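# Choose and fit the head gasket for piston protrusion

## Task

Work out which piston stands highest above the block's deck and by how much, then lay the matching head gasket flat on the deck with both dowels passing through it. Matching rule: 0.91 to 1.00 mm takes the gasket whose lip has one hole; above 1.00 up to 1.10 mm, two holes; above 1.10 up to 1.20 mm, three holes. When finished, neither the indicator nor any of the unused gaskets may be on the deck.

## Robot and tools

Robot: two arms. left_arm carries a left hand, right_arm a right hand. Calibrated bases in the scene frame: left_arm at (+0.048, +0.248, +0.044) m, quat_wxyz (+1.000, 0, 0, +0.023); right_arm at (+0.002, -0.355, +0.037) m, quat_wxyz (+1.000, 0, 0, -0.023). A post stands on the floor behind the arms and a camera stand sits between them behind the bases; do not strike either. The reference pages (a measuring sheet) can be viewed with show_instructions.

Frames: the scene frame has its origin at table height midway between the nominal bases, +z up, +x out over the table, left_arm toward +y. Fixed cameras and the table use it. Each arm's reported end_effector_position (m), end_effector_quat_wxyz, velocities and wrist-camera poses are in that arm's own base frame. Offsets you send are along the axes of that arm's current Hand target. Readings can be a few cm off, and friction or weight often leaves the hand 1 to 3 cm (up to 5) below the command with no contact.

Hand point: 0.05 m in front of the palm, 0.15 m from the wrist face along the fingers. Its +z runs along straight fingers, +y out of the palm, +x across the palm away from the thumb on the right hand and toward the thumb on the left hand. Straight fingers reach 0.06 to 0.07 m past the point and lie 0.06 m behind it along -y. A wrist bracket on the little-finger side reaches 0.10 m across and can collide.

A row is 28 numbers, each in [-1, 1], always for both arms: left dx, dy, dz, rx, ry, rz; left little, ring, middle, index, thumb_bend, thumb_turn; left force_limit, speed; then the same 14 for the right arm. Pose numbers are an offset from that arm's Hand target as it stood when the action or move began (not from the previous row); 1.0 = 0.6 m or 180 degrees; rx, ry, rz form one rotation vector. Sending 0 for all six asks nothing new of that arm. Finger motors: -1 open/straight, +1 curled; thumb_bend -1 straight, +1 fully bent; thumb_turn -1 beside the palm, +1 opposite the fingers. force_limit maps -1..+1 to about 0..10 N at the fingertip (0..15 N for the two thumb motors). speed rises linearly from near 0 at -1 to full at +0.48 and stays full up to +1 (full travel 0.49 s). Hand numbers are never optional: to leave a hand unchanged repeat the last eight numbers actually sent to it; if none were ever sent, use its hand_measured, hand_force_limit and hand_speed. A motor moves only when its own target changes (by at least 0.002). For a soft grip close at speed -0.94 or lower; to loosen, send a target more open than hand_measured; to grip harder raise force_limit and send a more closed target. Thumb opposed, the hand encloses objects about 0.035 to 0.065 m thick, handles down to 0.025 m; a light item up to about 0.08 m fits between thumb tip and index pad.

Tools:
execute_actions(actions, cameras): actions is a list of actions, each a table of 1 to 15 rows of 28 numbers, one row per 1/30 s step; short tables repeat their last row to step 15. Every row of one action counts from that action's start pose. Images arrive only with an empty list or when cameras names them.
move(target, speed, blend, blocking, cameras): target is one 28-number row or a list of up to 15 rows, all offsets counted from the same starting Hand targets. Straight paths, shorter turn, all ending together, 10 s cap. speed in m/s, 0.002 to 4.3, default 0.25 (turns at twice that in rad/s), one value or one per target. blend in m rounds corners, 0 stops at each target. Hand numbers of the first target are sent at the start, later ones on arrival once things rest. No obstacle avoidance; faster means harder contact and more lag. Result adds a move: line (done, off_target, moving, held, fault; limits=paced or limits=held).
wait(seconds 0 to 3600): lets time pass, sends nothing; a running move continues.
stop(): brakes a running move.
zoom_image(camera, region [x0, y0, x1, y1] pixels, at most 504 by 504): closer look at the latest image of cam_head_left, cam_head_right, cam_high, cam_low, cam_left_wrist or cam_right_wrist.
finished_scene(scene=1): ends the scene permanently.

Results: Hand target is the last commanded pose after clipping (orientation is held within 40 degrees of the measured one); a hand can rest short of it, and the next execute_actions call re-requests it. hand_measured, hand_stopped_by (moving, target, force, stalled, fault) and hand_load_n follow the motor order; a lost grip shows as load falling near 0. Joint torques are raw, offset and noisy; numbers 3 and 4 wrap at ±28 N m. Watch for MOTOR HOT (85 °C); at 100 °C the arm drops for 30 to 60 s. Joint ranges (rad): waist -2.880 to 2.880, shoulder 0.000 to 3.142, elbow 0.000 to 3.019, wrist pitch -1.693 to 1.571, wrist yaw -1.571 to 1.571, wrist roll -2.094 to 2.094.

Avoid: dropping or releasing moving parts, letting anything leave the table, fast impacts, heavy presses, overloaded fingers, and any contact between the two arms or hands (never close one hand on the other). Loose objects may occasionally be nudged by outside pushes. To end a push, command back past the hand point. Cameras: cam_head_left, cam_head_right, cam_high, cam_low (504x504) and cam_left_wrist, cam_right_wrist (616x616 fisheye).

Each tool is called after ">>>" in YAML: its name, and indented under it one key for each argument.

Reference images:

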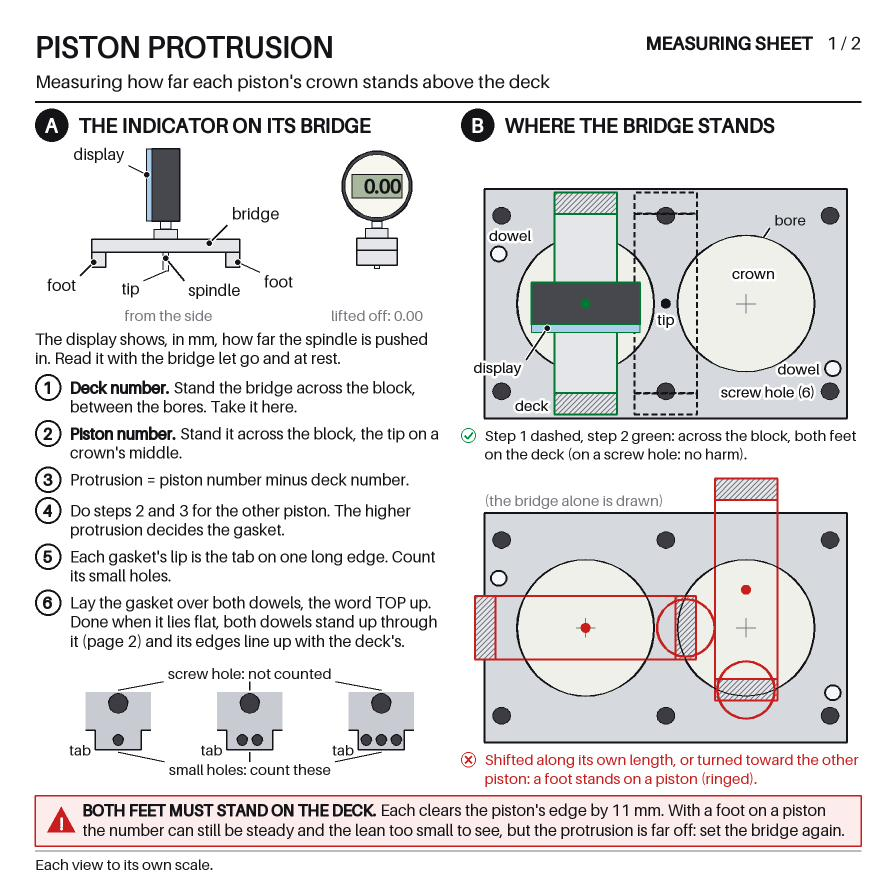

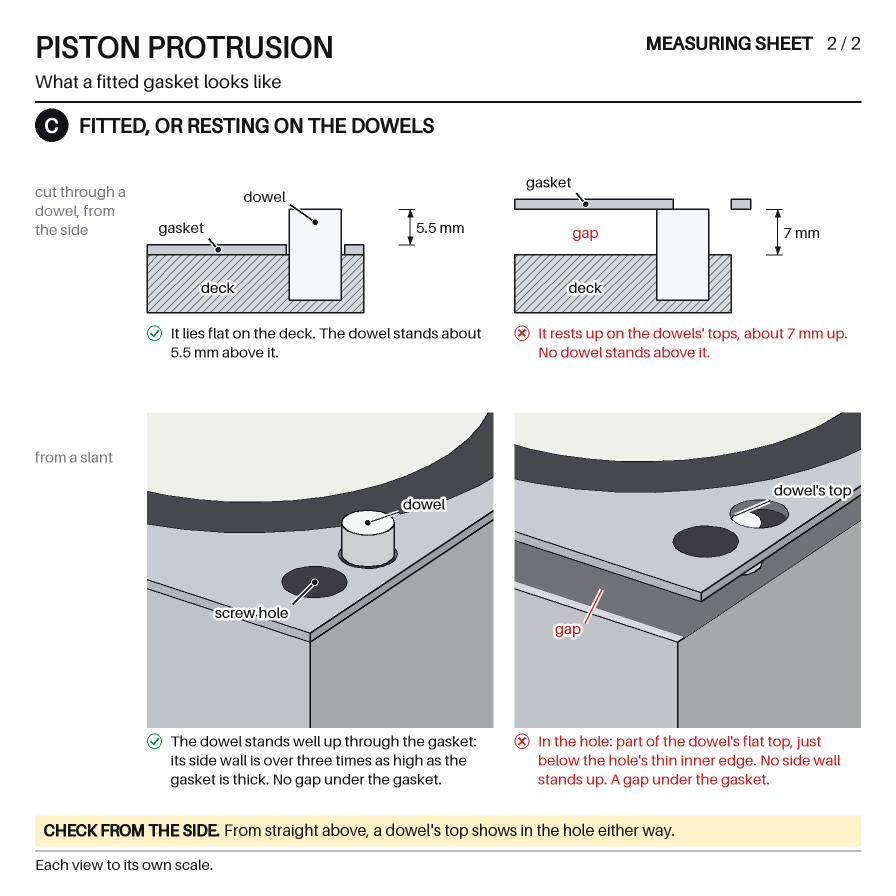

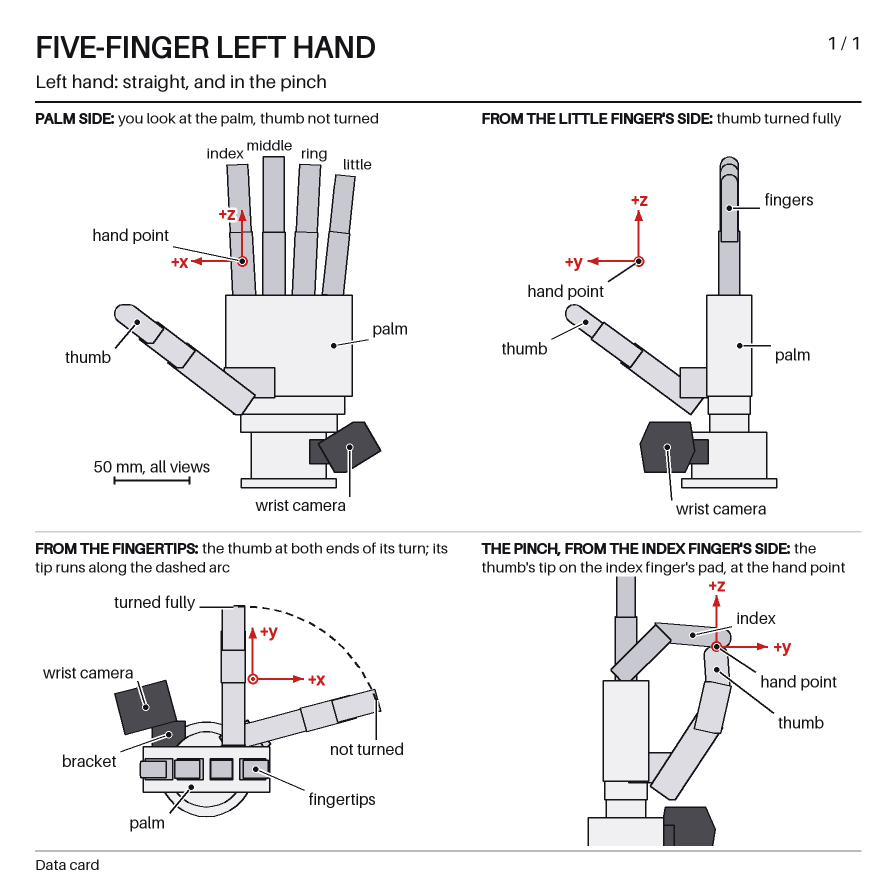

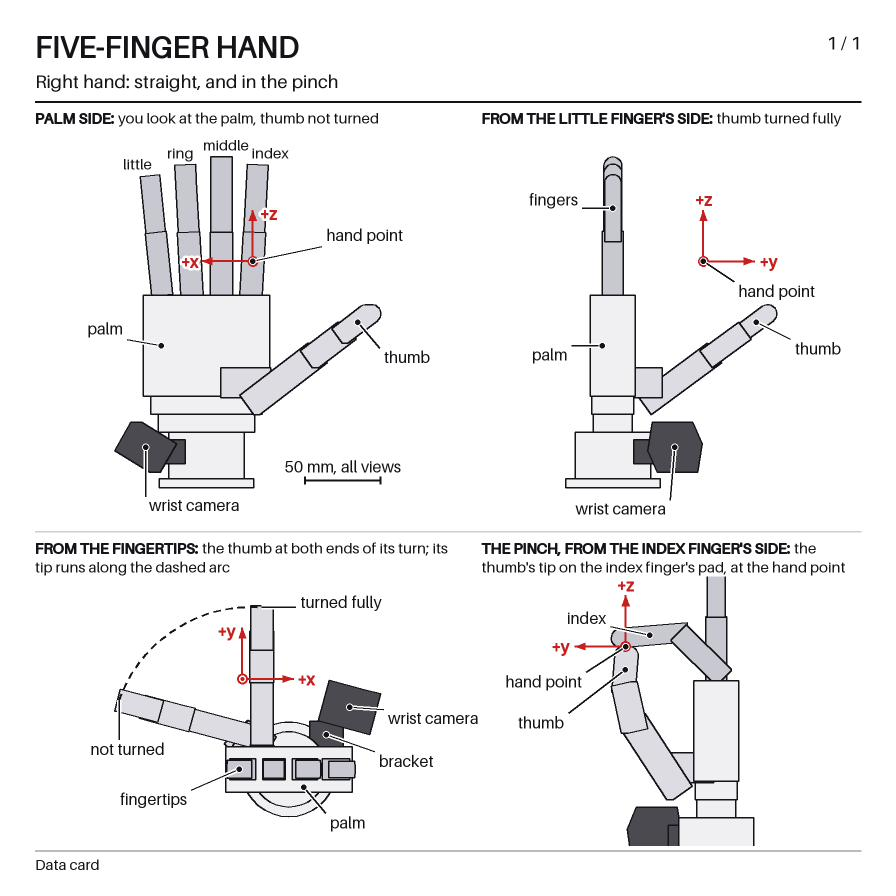

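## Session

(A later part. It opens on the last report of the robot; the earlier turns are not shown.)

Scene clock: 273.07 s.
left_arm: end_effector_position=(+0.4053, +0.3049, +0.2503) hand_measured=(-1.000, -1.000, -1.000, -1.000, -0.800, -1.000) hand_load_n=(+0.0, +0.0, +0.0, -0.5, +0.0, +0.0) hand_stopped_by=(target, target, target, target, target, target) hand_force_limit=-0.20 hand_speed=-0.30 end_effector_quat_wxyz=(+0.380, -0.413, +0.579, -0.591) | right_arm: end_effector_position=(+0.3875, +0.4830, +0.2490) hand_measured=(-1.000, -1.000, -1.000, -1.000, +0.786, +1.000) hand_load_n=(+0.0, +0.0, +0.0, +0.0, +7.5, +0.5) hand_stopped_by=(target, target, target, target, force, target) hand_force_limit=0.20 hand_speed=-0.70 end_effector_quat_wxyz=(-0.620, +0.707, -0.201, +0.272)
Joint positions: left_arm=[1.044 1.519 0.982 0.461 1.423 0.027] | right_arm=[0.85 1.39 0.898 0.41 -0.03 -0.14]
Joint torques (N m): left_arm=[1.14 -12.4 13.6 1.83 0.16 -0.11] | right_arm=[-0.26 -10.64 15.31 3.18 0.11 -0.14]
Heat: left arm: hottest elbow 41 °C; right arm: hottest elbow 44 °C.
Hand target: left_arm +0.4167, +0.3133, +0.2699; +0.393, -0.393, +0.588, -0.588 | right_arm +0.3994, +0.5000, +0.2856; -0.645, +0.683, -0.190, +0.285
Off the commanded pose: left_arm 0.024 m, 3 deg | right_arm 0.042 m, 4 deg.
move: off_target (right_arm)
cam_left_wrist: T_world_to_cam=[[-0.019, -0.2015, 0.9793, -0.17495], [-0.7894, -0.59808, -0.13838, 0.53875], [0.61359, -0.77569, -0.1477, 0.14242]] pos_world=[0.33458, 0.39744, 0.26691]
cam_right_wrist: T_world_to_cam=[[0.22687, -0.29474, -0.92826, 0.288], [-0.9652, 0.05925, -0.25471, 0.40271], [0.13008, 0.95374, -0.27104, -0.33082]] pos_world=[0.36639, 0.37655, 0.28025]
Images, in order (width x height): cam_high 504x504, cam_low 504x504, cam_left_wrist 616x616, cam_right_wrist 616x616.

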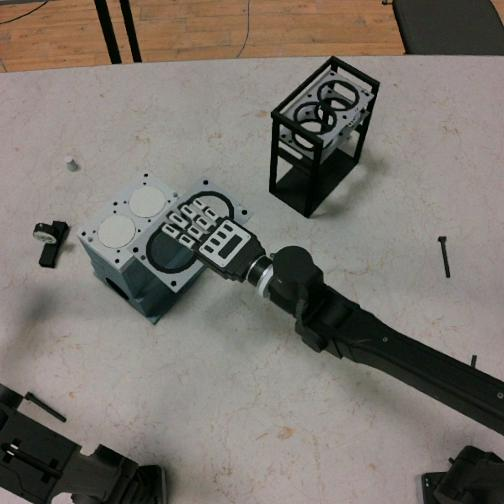

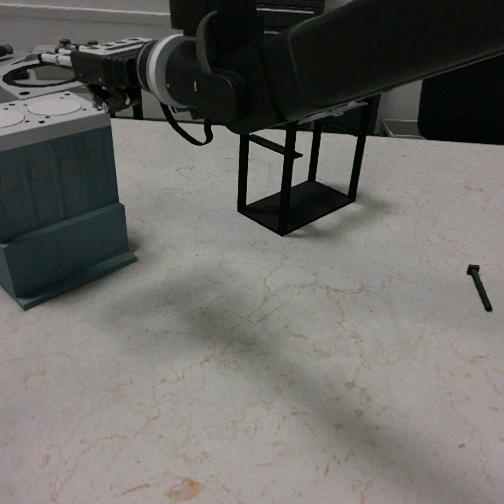

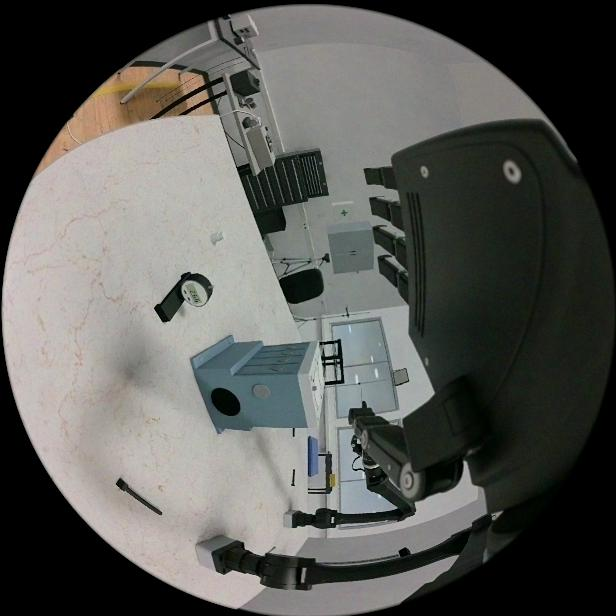

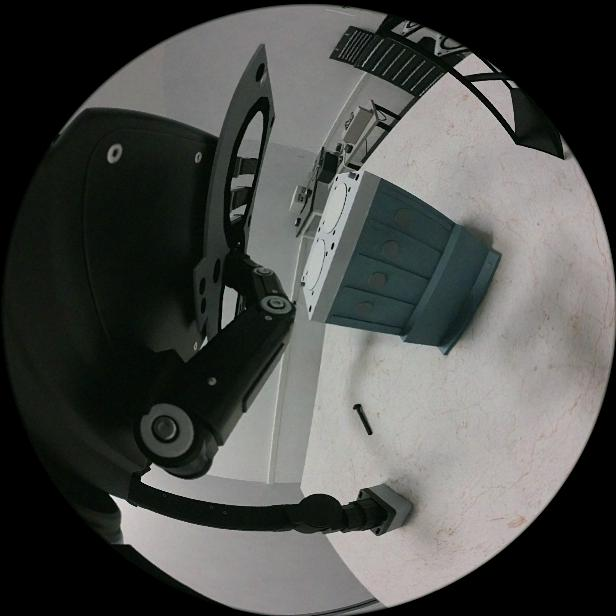

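>>> move:
  target: [0,0,0,0,0,0,-1,-1,-1,-1,-0.8,-1,-0.2,-0.3,-0.01,0.05,0.1967,0,-0.014,0.02,-1,-1,-1,-1,0.95,1,0.2,-0.7]
  speed: 0.1
  cameras: ["cam_low","cam_high","cam_right_wrist","cam_head_left","cam_left_wrist"]

>>> zoom_image:
  camera: "cam_high"
  region: [60, 140, 260, 340]

>>> zoom_image:
  camera: "cam_right_wrist"
  region: [220, 100, 420, 300]

>>> zoom_image:
  camera: "cam_head_left"
  region: [100, 130, 280, 310]

Scene clock: 279.23 s.
left_arm: end_effector_position=(+0.4053, +0.3049, +0.2503) hand_measured=(-1.000, -1.000, -1.000, -1.000, -0.800, -1.000) hand_load_n=(+0.0, +0.0, +0.0, +0.0, +0.0, -0.5) hand_stopped_by=(target, target, target, target, target, target) hand_force_limit=-0.20 hand_speed=-0.30 end_effector_quat_wxyz=(+0.380, -0.413, +0.579, -0.591) | right_arm: end_effector_position=(+0.4553, +0.5806, +0.2194) hand_measured=(-1.000, -1.000, -1.000, -1.000, +0.786, +1.000) hand_load_n=(+0.0, +0.0, +0.0, +0.0, +7.0, +0.5) hand_stopped_by=(target, target, target, target, force, target) hand_force_limit=0.20 hand_speed=-0.70 end_effector_quat_wxyz=(-0.634, +0.708, -0.200, +0.239)
Joint positions: left_arm=[1.044 1.519 0.982 0.461 1.423 0.027] | right_arm=[0.85 1.722 1.2 0.44 -0.084 -0.093]
Joint torques (N m): left_arm=[1.14 -12.4 13.61 1.84 0.16 -0.12] | right_arm=[-1.26 -16.03 15.16 3.11 -0.03 -0.03]
Heat: left arm: hottest elbow 41 °C; right arm: hottest elbow 45 °C.
Hand target: left_arm +0.4167, +0.3133, +0.2699; +0.393, -0.393, +0.588, -0.588 | right_arm +0.4730, +0.5921, +0.2543; -0.658, +0.683, -0.198, +0.250
Off the commanded pose: left_arm 0.024 m, 3 deg | right_arm 0.041 m, 4 deg.
move: off_target (right_arm)
cam_left_wrist: T_world_to_cam=[[-0.019, -0.2015, 0.9793, -0.17495], [-0.7894, -0.59808, -0.13838, 0.53875], [0.61359, -0.77569, -0.1477, 0.14242]] pos_world=[0.33458, 0.39744, 0.26691]
cam_right_wrist: T_world_to_cam=[[0.20273, -0.25495, -0.94546, 0.26546], [-0.97662, 0.01782, -0.21422, 0.47528], [0.07146, 0.96679, -0.24538, -0.42723]] pos_world=[0.44088, 0.47225, 0.24797]
Images, in order (width x height): cam_head_left 504x504, cam_high 504x504, cam_low 504x504, cam_left_wrist 616x616, cam_right_wrist 616x616.

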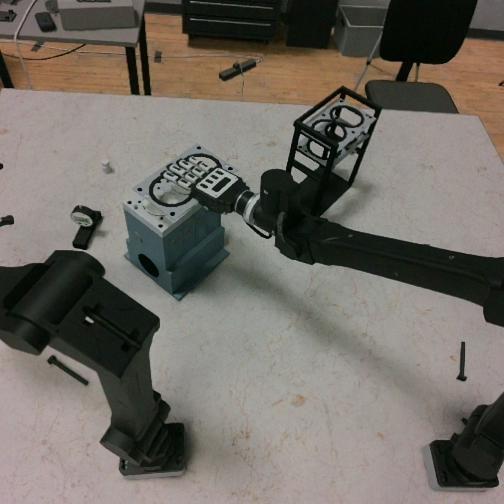

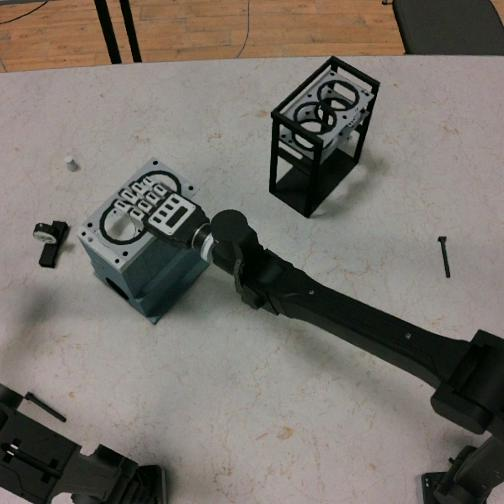

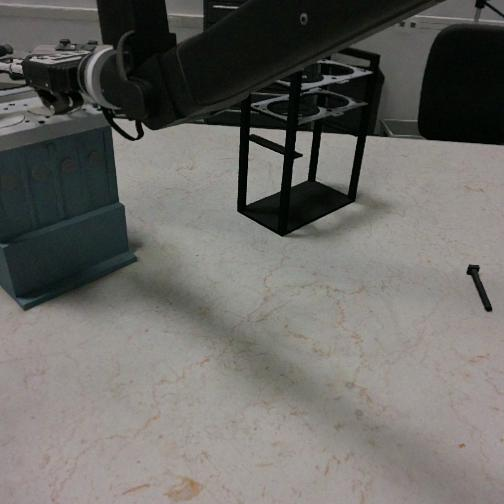

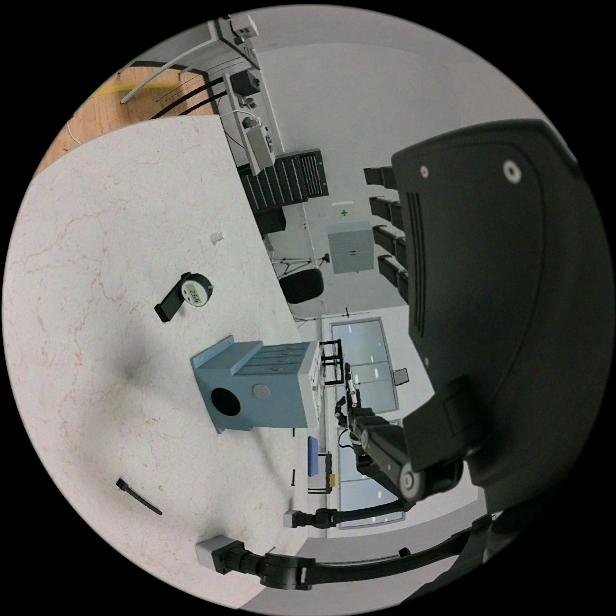

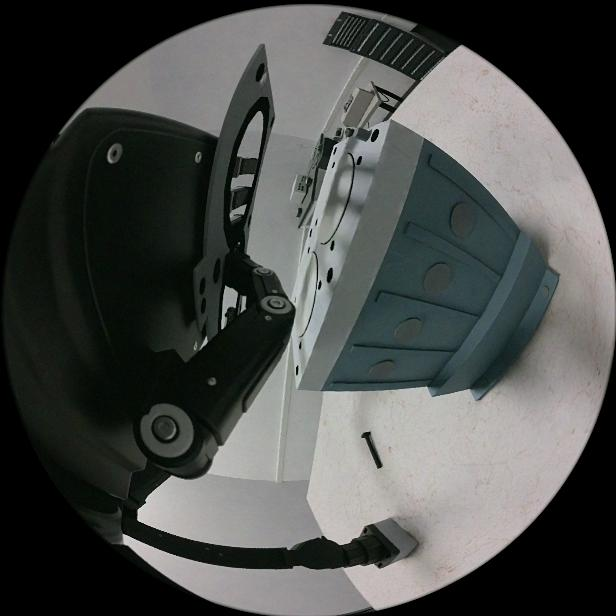

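Scaled by 2.520 from the camera's image (finer frame: 720x720).

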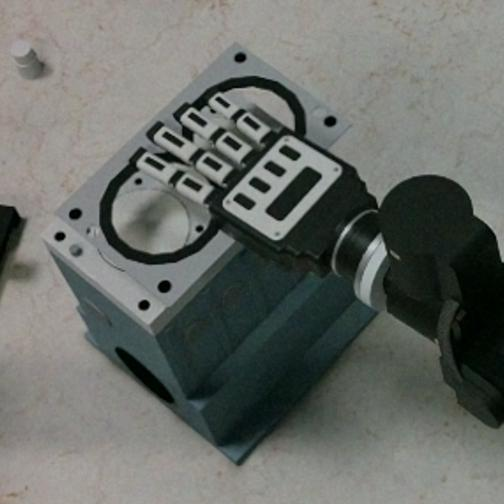

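Scaled by 2.520 from the camera's image (finer frame: 880x880).

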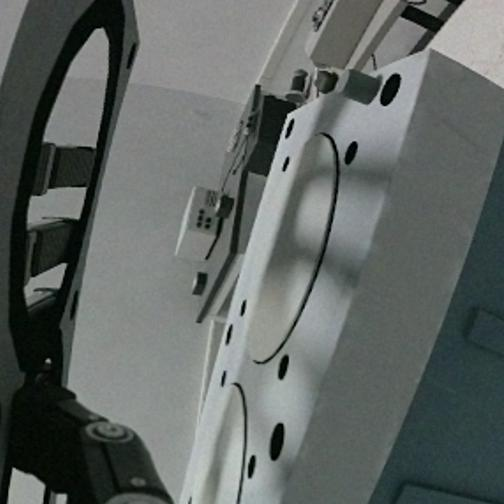

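Scaled by 2.800 from the camera's image (finer frame: 720x720).

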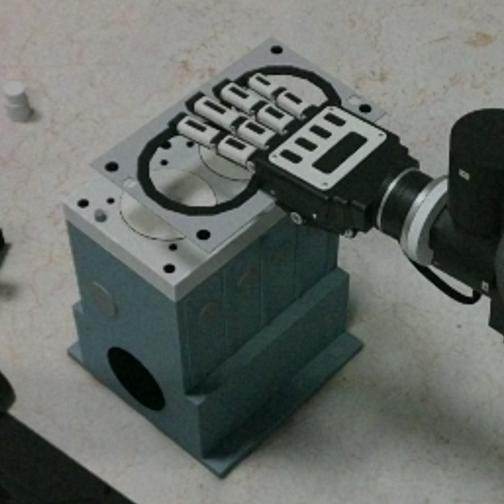

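>>> move:
  target: [0,0,0,0,0,0,-1,-1,-1,-1,-0.8,-1,-0.2,-0.3,-0.01,0.06,-0.003,0,0,0.008,-1,-1,-1,-1,0.95,1,0.2,-0.7]
  speed: 0.06
  cameras: ["cam_high","cam_right_wrist","cam_left_wrist"]

>>> zoom_image:
  camera: "cam_high"
  region: [60, 140, 260, 340]

>>> zoom_image:
  camera: "cam_right_wrist"
  region: [220, 60, 420, 260]

>>> zoom_image:
  camera: "cam_right_wrist"
  region: [220, 210, 420, 410]

Scene clock: 282.40 s.
left_arm: end_effector_position=(+0.4053, +0.3049, +0.2503) hand_measured=(-1.000, -1.000, -1.000, -1.000, -0.800, -1.000) hand_load_n=(+0.0, +0.0, +0.0, +0.0, +0.0, +0.0) hand_stopped_by=(target, target, target, target, target, target) hand_force_limit=-0.20 hand_speed=-0.30 end_effector_quat_wxyz=(+0.380, -0.413, +0.579, -0.591) | right_arm: end_effector_position=(+0.4611, +0.5896, +0.2082) hand_measured=(-1.000, -1.000, -1.000, -1.000, +0.786, +1.000) hand_load_n=(+0.0, +0.0, +0.0, +0.0, +7.5, +0.5) hand_stopped_by=(target, target, target, target, force, target) hand_force_limit=0.20 hand_speed=-0.70 end_effector_quat_wxyz=(+0.649, -0.693, +0.204, -0.237)
Joint positions: left_arm=[1.044 1.519 0.982 0.461 1.423 0.027] | right_arm=[0.85 1.77 1.2 0.525 -0.084 -0.067]
Joint torques (N m): left_arm=[1.14 -12.45 13.61 1.83 0.16 -0.11] | right_arm=[-0.97 -16.09 11.21 3.32 0.09 -0.03]
Heat: left arm: hottest elbow 41 °C; right arm: hottest elbow 45 °C.
Hand target: left_arm +0.4167, +0.3133, +0.2699; +0.393, -0.393, +0.588, -0.588 | right_arm +0.4693, +0.5922, +0.2181; +0.661, -0.680, +0.206, -0.241
Off the commanded pose: left_arm 0.024 m, 3 deg | right_arm 0.013 m, 2 deg.
move: off_target (right_arm)
cam_left_wrist: T_world_to_cam=[[-0.019, -0.2015, 0.9793, -0.17495], [-0.7894, -0.59808, -0.13838, 0.53875], [0.61359, -0.77569, -0.1477, 0.14242]] pos_world=[0.33458, 0.39744, 0.26691]
cam_right_wrist: T_world_to_cam=[[0.20678, -0.21366, -0.95477, 0.23187], [-0.97557, 0.02894, -0.21776, 0.47212], [0.07415, 0.97648, -0.20245, -0.45505]] pos_world=[0.44639, 0.48022, 0.23206]
Images, in order (width x height): cam_high 504x504, cam_left_wrist 616x616, cam_right_wrist 616x616.

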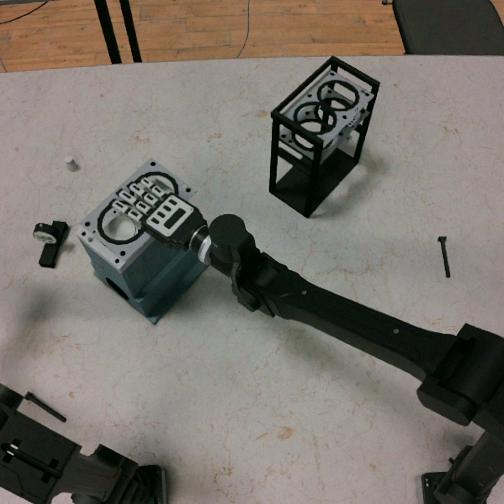

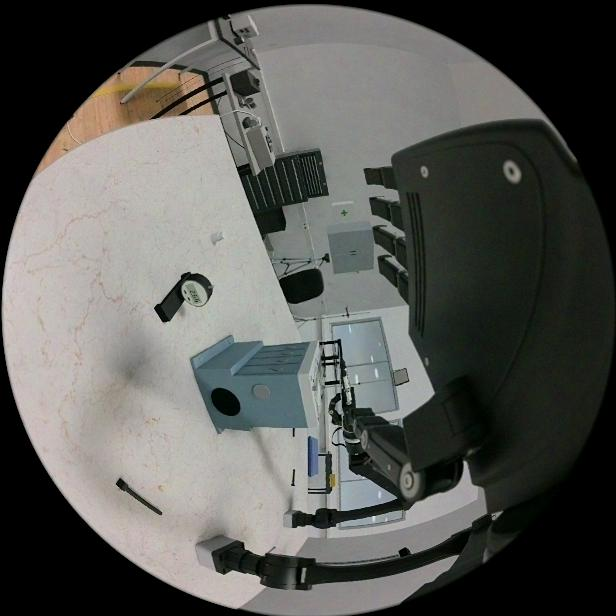

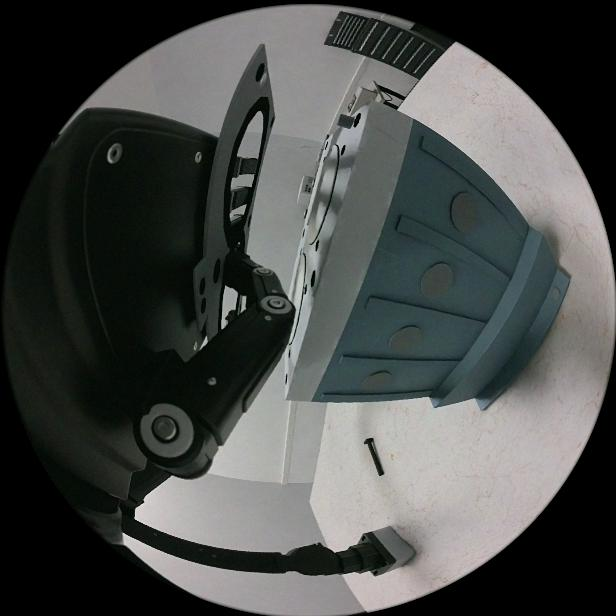

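Scaled by 2.520 from the camera's image (finer frame: 720x720).

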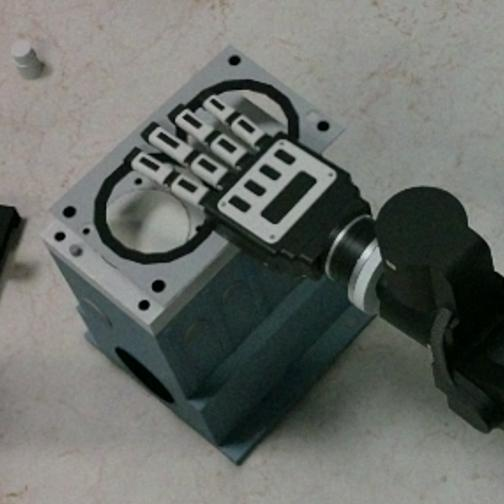

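Scaled by 2.520 from the camera's image (finer frame: 880x880).

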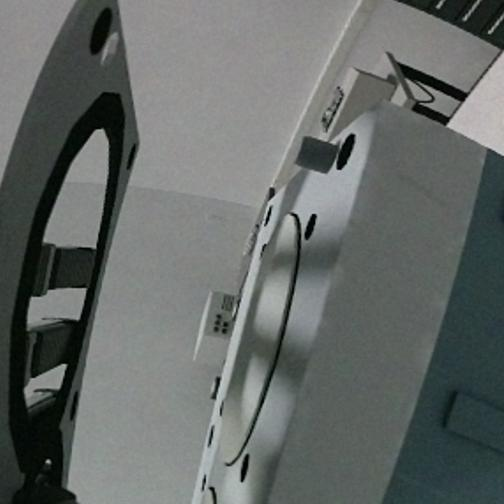

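Scaled by 2.520 from the camera's image (finer frame: 880x880).

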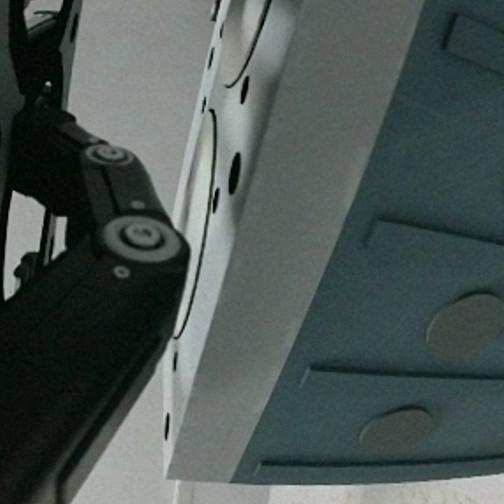

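>>> move:
  target: [0,0,0,0,0,0,-1,-1,-1,-1,-0.8,-1,-0.2,-0.3,-0.02,0.03,-0.03,0,0,0,-1,-1,-1,-1,0.95,1,0.2,-0.7]
  speed: 0.05
  cameras: ["cam_high","cam_right_wrist"]

>>> zoom_image:
  camera: "cam_high"
  region: [60, 140, 260, 340]

>>> zoom_image:
  camera: "cam_right_wrist"
  region: [200, 50, 410, 260]

Scene clock: 284.40 s.
left_arm: end_effector_position=(+0.4053, +0.3049, +0.2503) hand_measured=(-1.000, -1.000, -1.000, -1.000, -0.800, -1.000) hand_load_n=(+0.0, +0.0, +0.0, +0.0, +0.0, +0.0) hand_stopped_by=(target, target, target, target, target, target) hand_force_limit=-0.20 hand_speed=-0.30 end_effector_quat_wxyz=(+0.380, -0.413, +0.579, -0.591) | right_arm: end_effector_position=(+0.4528, +0.5767, +0.1845) hand_measured=(-1.000, -1.000, -1.000, -1.000, +0.786, +1.000) hand_load_n=(+0.0, +0.0, +0.0, +0.0, +7.5, +0.5) hand_stopped_by=(target, target, target, target, force, target) hand_force_limit=0.20 hand_speed=-0.70 end_effector_quat_wxyz=(+0.645, -0.694, +0.210, -0.241)
Joint positions: left_arm=[1.044 1.519 0.982 0.461 1.423 0.027] | right_arm=[0.851 1.77 1.129 0.59 -0.067 -0.067]
Joint torques (N m): left_arm=[1.14 -12.4 13.6 1.81 0.16 -0.11] | right_arm=[0.03 -16.91 10.1 3.26 0.1 -0.04]
Heat: left arm: hottest elbow 41 °C; right arm: hottest elbow 45 °C.
Hand target: left_arm +0.4167, +0.3133, +0.2699; +0.393, -0.393, +0.588, -0.588 | right_arm +0.4495, +0.5842, +0.1995; +0.661, -0.680, +0.206, -0.241
Off the commanded pose: left_arm 0.024 m, 3 deg | right_arm 0.017 m, 2 deg.
move: off_target (right_arm)
cam_right_wrist: T_world_to_cam=[[0.19958, -0.22122, -0.95458, 0.21568], [-0.97591, 0.04279, -0.21395, 0.45071], [0.08818, 0.97428, -0.20735, -0.45079]] pos_world=[0.43656, 0.46762, 0.20884]

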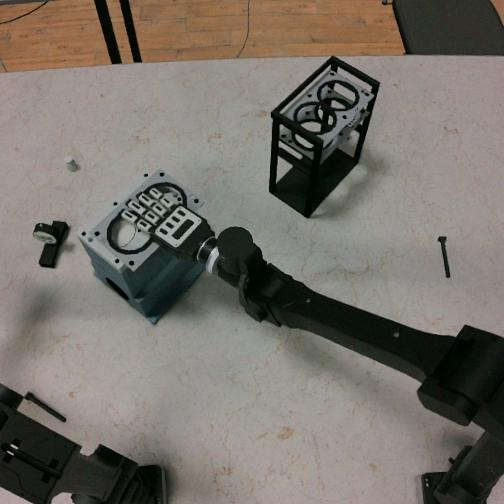

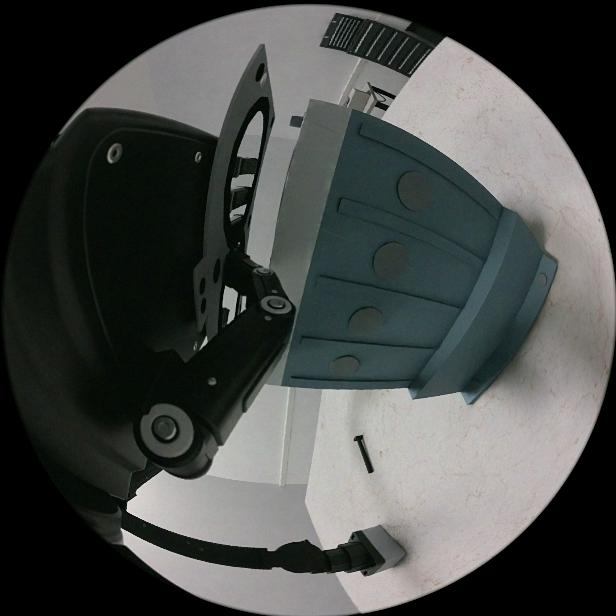

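Scaled by 2.520 from the camera's image (finer frame: 720x720).

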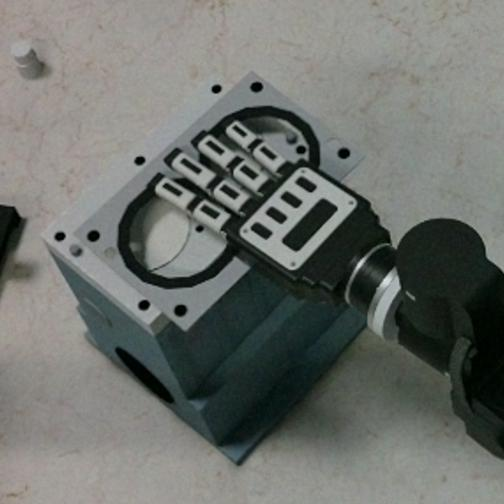

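Scaled by 2.400 from the camera's image (finer frame: 880x880).

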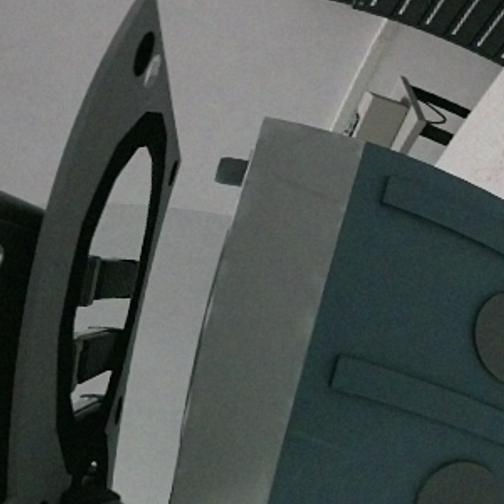

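>>> move:
  target: [0,0,0,0,0,0,-1,-1,-1,-1,-0.8,-1,-0.2,-0.3,-0.02,0.01,0.003,0,-0.007,0,-1,-1,-1,-1,0.95,1,0.2,-0.7]
  speed: 0.05
  cameras: ["cam_high","cam_right_wrist"]

>>> zoom_image:
  camera: "cam_high"
  region: [60, 140, 260, 340]

Scene clock: 285.93 s.
left_arm: end_effector_position=(+0.4053, +0.3049, +0.2503) hand_measured=(-1.000, -1.000, -1.000, -1.000, -0.800, -1.000) hand_load_n=(+0.0, +0.0, +0.0, +0.0, +0.0, +0.0) hand_stopped_by=(target, target, target, target, target, target) hand_force_limit=-0.20 hand_speed=-0.30 end_effector_quat_wxyz=(+0.380, -0.413, +0.579, -0.591) | right_arm: end_effector_position=(+0.4440, +0.5845, +0.1878) hand_measured=(-1.000, -1.000, -1.000, -1.000, +0.786, +1.000) hand_load_n=(+0.0, +0.0, +0.0, +0.0, +7.5, +0.5) hand_stopped_by=(target, target, target, target, force, target) hand_force_limit=0.20 hand_speed=-0.70 end_effector_quat_wxyz=(+0.652, -0.691, +0.202, -0.237)
Joint positions: left_arm=[1.044 1.519 0.982 0.461 1.423 0.027] | right_arm=[0.866 1.77 1.129 0.602 -0.072 -0.067]
Joint torques (N m): left_arm=[1.14 -12.4 13.6 1.83 0.16 -0.11] | right_arm=[0.03 -15.85 10.25 3.26 -0.01 -0.03]
Heat: left arm: hottest elbow 41 °C; right arm: hottest elbow 45 °C.
Hand target: left_arm +0.4167, +0.3133, +0.2699; +0.393, -0.393, +0.588, -0.588 | right_arm +0.4411, +0.5927, +0.1929; +0.663, -0.683, +0.199, -0.234
Off the commanded pose: left_arm 0.024 m, 3 deg | right_arm 0.010 m, 2 deg.
move: done
cam_right_wrist: T_world_to_cam=[[0.21151, -0.20798, -0.95499, 0.20939], [-0.97481, 0.02593, -0.22154, 0.45327], [0.07084, 0.97779, -0.19726, -0.45319]] pos_world=[0.42967, 0.47492, 0.21099]

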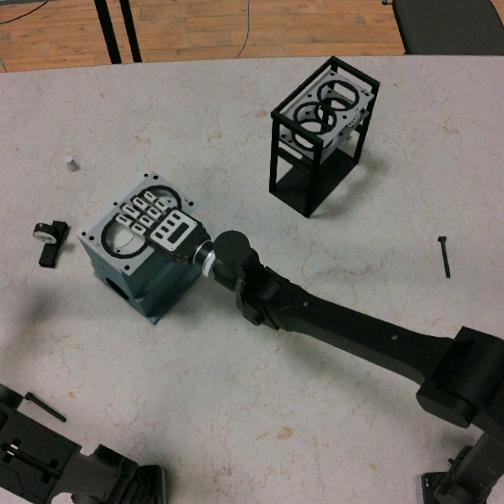

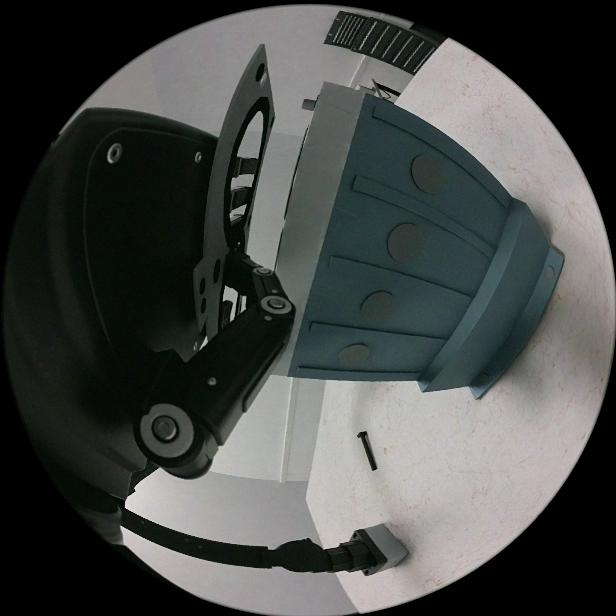

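Scaled by 2.520 from the camera's image (finer frame: 720x720).

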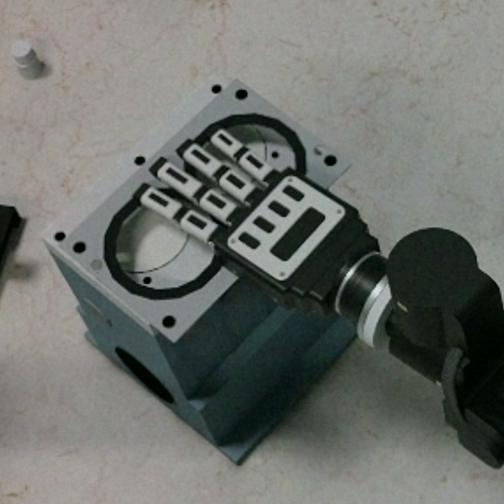

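>>> move:
  target: [0,0,0,0,0,0,-1,-1,-1,-1,-0.8,-1,-0.2,-0.3,0.003,0.022,0,0,0,0,-1,-1,-1,-1,0.95,1,0.2,-0.7]
  speed: 0.04
  cameras: ["cam_high","cam_right_wrist","cam_head_left"]

>>> zoom_image:
  camera: "cam_high"
  region: [60, 140, 260, 340]

>>> zoom_image:
  camera: "cam_head_left"
  region: [100, 130, 280, 310]

>>> zoom_image:
  camera: "cam_right_wrist"
  region: [200, 50, 410, 260]

Scene clock: 287.57 s.
left_arm: end_effector_position=(+0.4053, +0.3049, +0.2503) hand_measured=(-1.000, -1.000, -1.000, -1.000, -0.800, -1.000) hand_load_n=(+0.0, +0.0, +0.0, +0.0, +0.0, +0.0) hand_stopped_by=(target, target, target, target, target, target) hand_force_limit=-0.20 hand_speed=-0.30 end_effector_quat_wxyz=(+0.380, -0.413, +0.579, -0.591) | right_arm: end_effector_position=(+0.4436, +0.5853, +0.1747) hand_measured=(-1.000, -1.000, -1.000, -1.000, +0.786, +1.000) hand_load_n=(-0.5, +0.0, +0.0, +0.0, +7.5, +0.5) hand_stopped_by=(target, target, target, target, force, target) hand_force_limit=0.20 hand_speed=-0.70 end_effector_quat_wxyz=(+0.652, -0.692, +0.201, -0.235)
Joint positions: left_arm=[1.044 1.519 0.982 0.461 1.423 0.027] | right_arm=[0.866 1.792 1.12 0.635 -0.076 -0.067]
Joint torques (N m): left_arm=[1.08 -12.45 13.61 1.83 0.16 -0.12] | right_arm=[-0.26 -16.21 9.96 3.21 -0.04 -0.04]
Heat: left arm: hottest elbow 41 °C; right arm: hottest elbow 45 °C.
Hand target: left_arm +0.4167, +0.3133, +0.2699; +0.393, -0.393, +0.588, -0.588 | right_arm +0.4431, +0.5911, +0.1798; +0.663, -0.683, +0.199, -0.234
Off the commanded pose: left_arm 0.024 m, 3 deg | right_arm 0.008 m, 2 deg.
move: done
cam_right_wrist: T_world_to_cam=[[0.21229, -0.207, -0.95503, 0.19623], [-0.97493, 0.02188, -0.22146, 0.45229], [0.06674, 0.9781, -0.19716, -0.45486]] pos_world=[0.42965, 0.47562, 0.19789]
Images, in order (width x height): cam_head_left 504x504, cam_high 504x504, cam_right_wrist 616x616.

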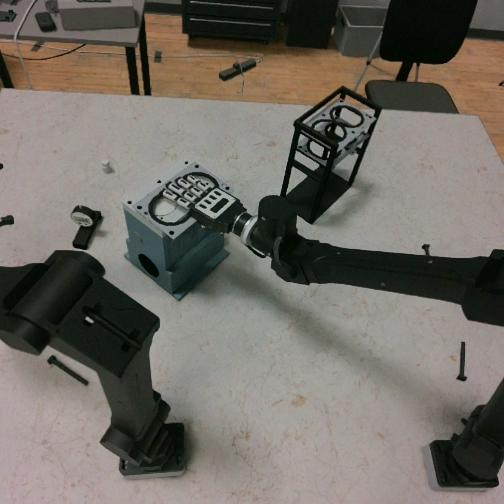

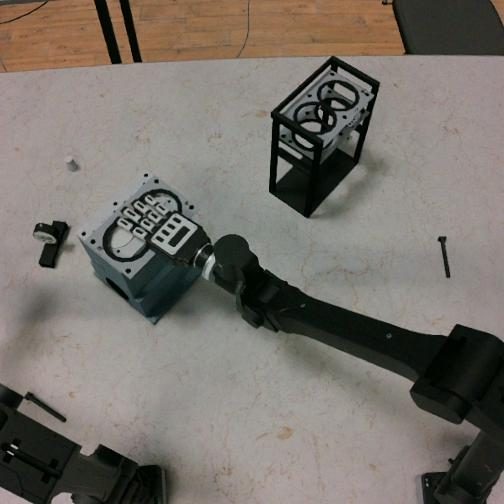

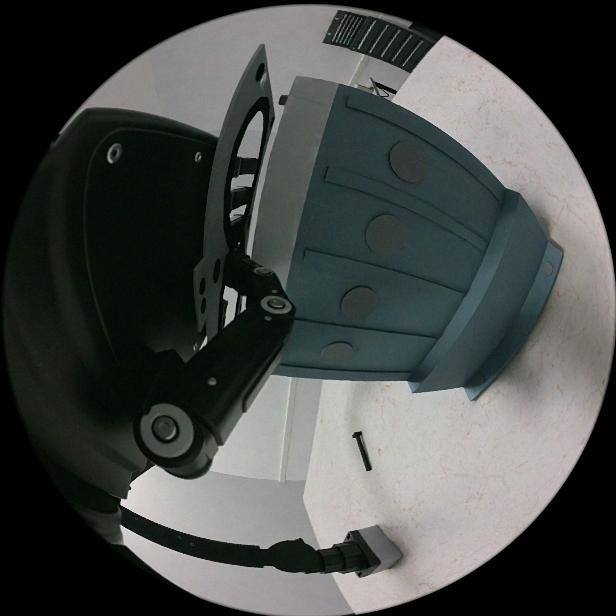

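Scaled by 2.520 from the camera's image (finer frame: 720x720).

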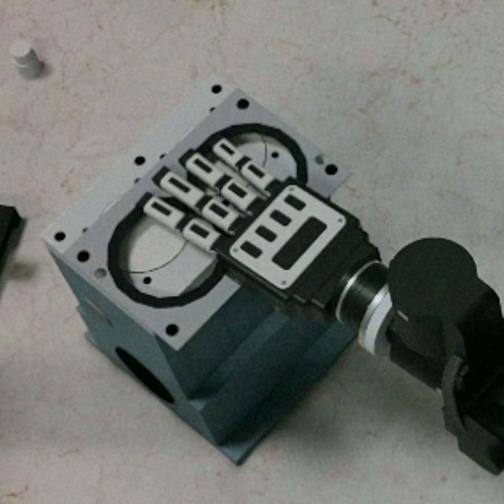

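Scaled by 2.800 from the camera's image (finer frame: 720x720).

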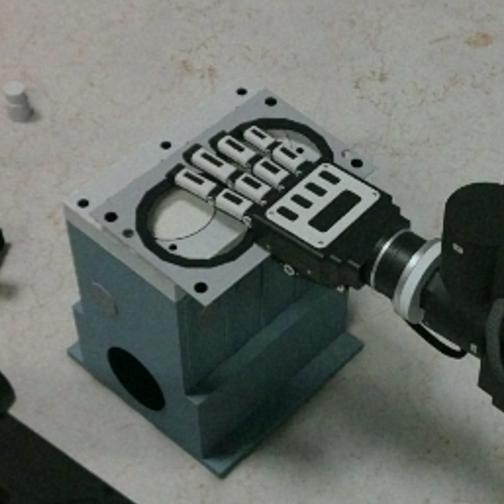

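Scaled by 2.400 from the camera's image (finer frame: 880x880).

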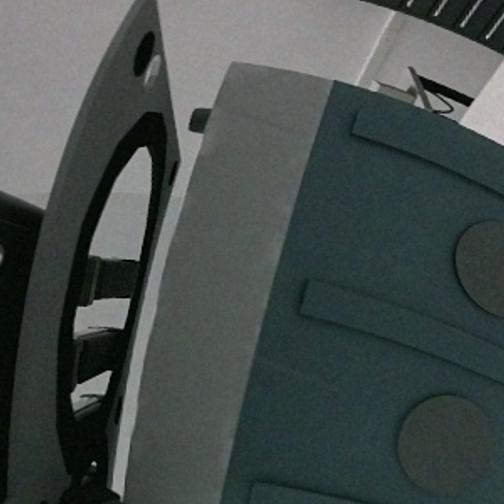

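>>> zoom_image:
  camera: "cam_right_wrist"
  region: [210, 200, 330, 400]

Scaled by 2.520 from the camera's image (finer frame: 880x880).

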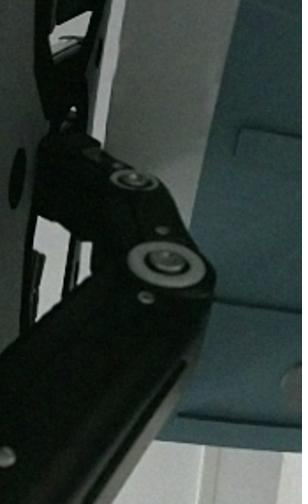

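>>> zoom_image:
  camera: "cam_head_left"
  region: [170, 190, 240, 260]

>>> wait:
  seconds: 0.1
  cameras: ["cam_low"]

>>> zoom_image:
  camera: "cam_low"
  region: [0, 40, 130, 170]

Scaled by 7.200 from the camera's image (finer frame: 720x720).

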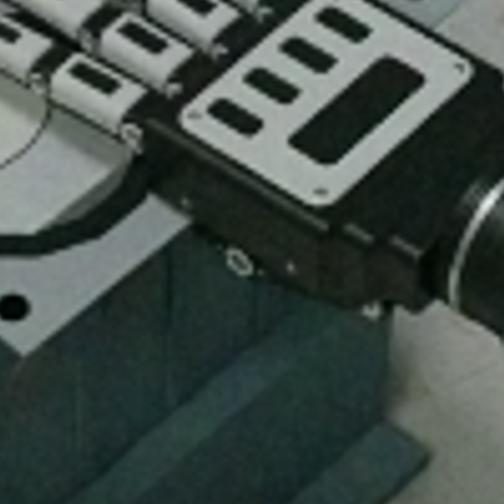

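Scene clock: 291.93 s.
left_arm: end_effector_position=(+0.4053, +0.3049, +0.2503) hand_measured=(-1.000, -1.000, -1.000, -1.000, -0.800, -1.000) hand_load_n=(+0.0, +0.0, +0.0, +0.0, +0.0, -0.5) hand_stopped_by=(target, target, target, target, target, target) hand_force_limit=-0.20 hand_speed=-0.30 end_effector_quat_wxyz=(+0.380, -0.413, +0.579, -0.591) | right_arm: end_effector_position=(+0.4436, +0.5853, +0.1747) hand_measured=(-1.000, -1.000, -1.000, -1.000, +0.786, +1.000) hand_load_n=(+0.0, +0.0, +0.0, +0.0, +7.5, +0.5) hand_stopped_by=(target, target, target, target, force, target) hand_force_limit=0.20 hand_speed=-0.70 end_effector_quat_wxyz=(+0.652, -0.692, +0.201, -0.235)
Joint positions: left_arm=[1.044 1.519 0.982 0.461 1.423 0.027] | right_arm=[0.866 1.792 1.12 0.635 -0.076 -0.067]
Joint torques (N m): left_arm=[1.14 -12.4 13.61 1.83 0.16 -0.11] | right_arm=[-0.15 -16.03 9.99 3.28 -0.05 -0.02]
Heat: left arm: hottest elbow 41 °C; right arm: hottest elbow 45 °C.
Hand target: left_arm +0.4167, +0.3133, +0.2699; +0.393, -0.393, +0.588, -0.588 | right_arm +0.4431, +0.5911, +0.1797; +0.663, -0.683, +0.199, -0.234
Off the commanded pose: left_arm 0.024 m, 3 deg | right_arm 0.008 m, 2 deg.
wait: 0.10 s; at rest from the start

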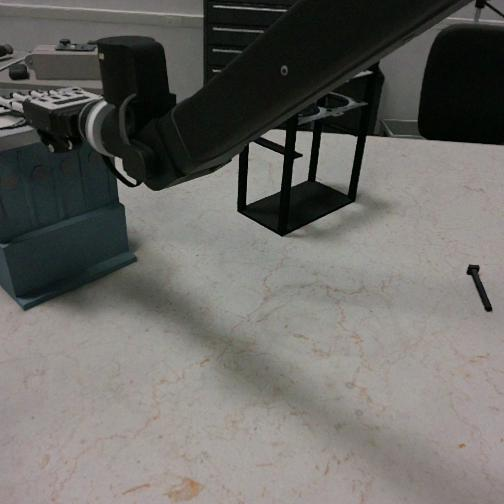

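Scaled by 3.877 from the camera's image (finer frame: 720x720).

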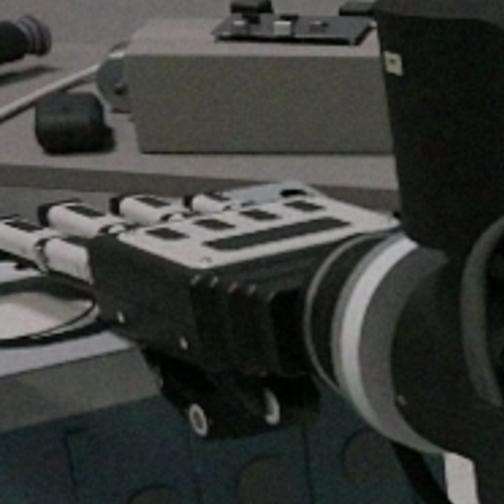

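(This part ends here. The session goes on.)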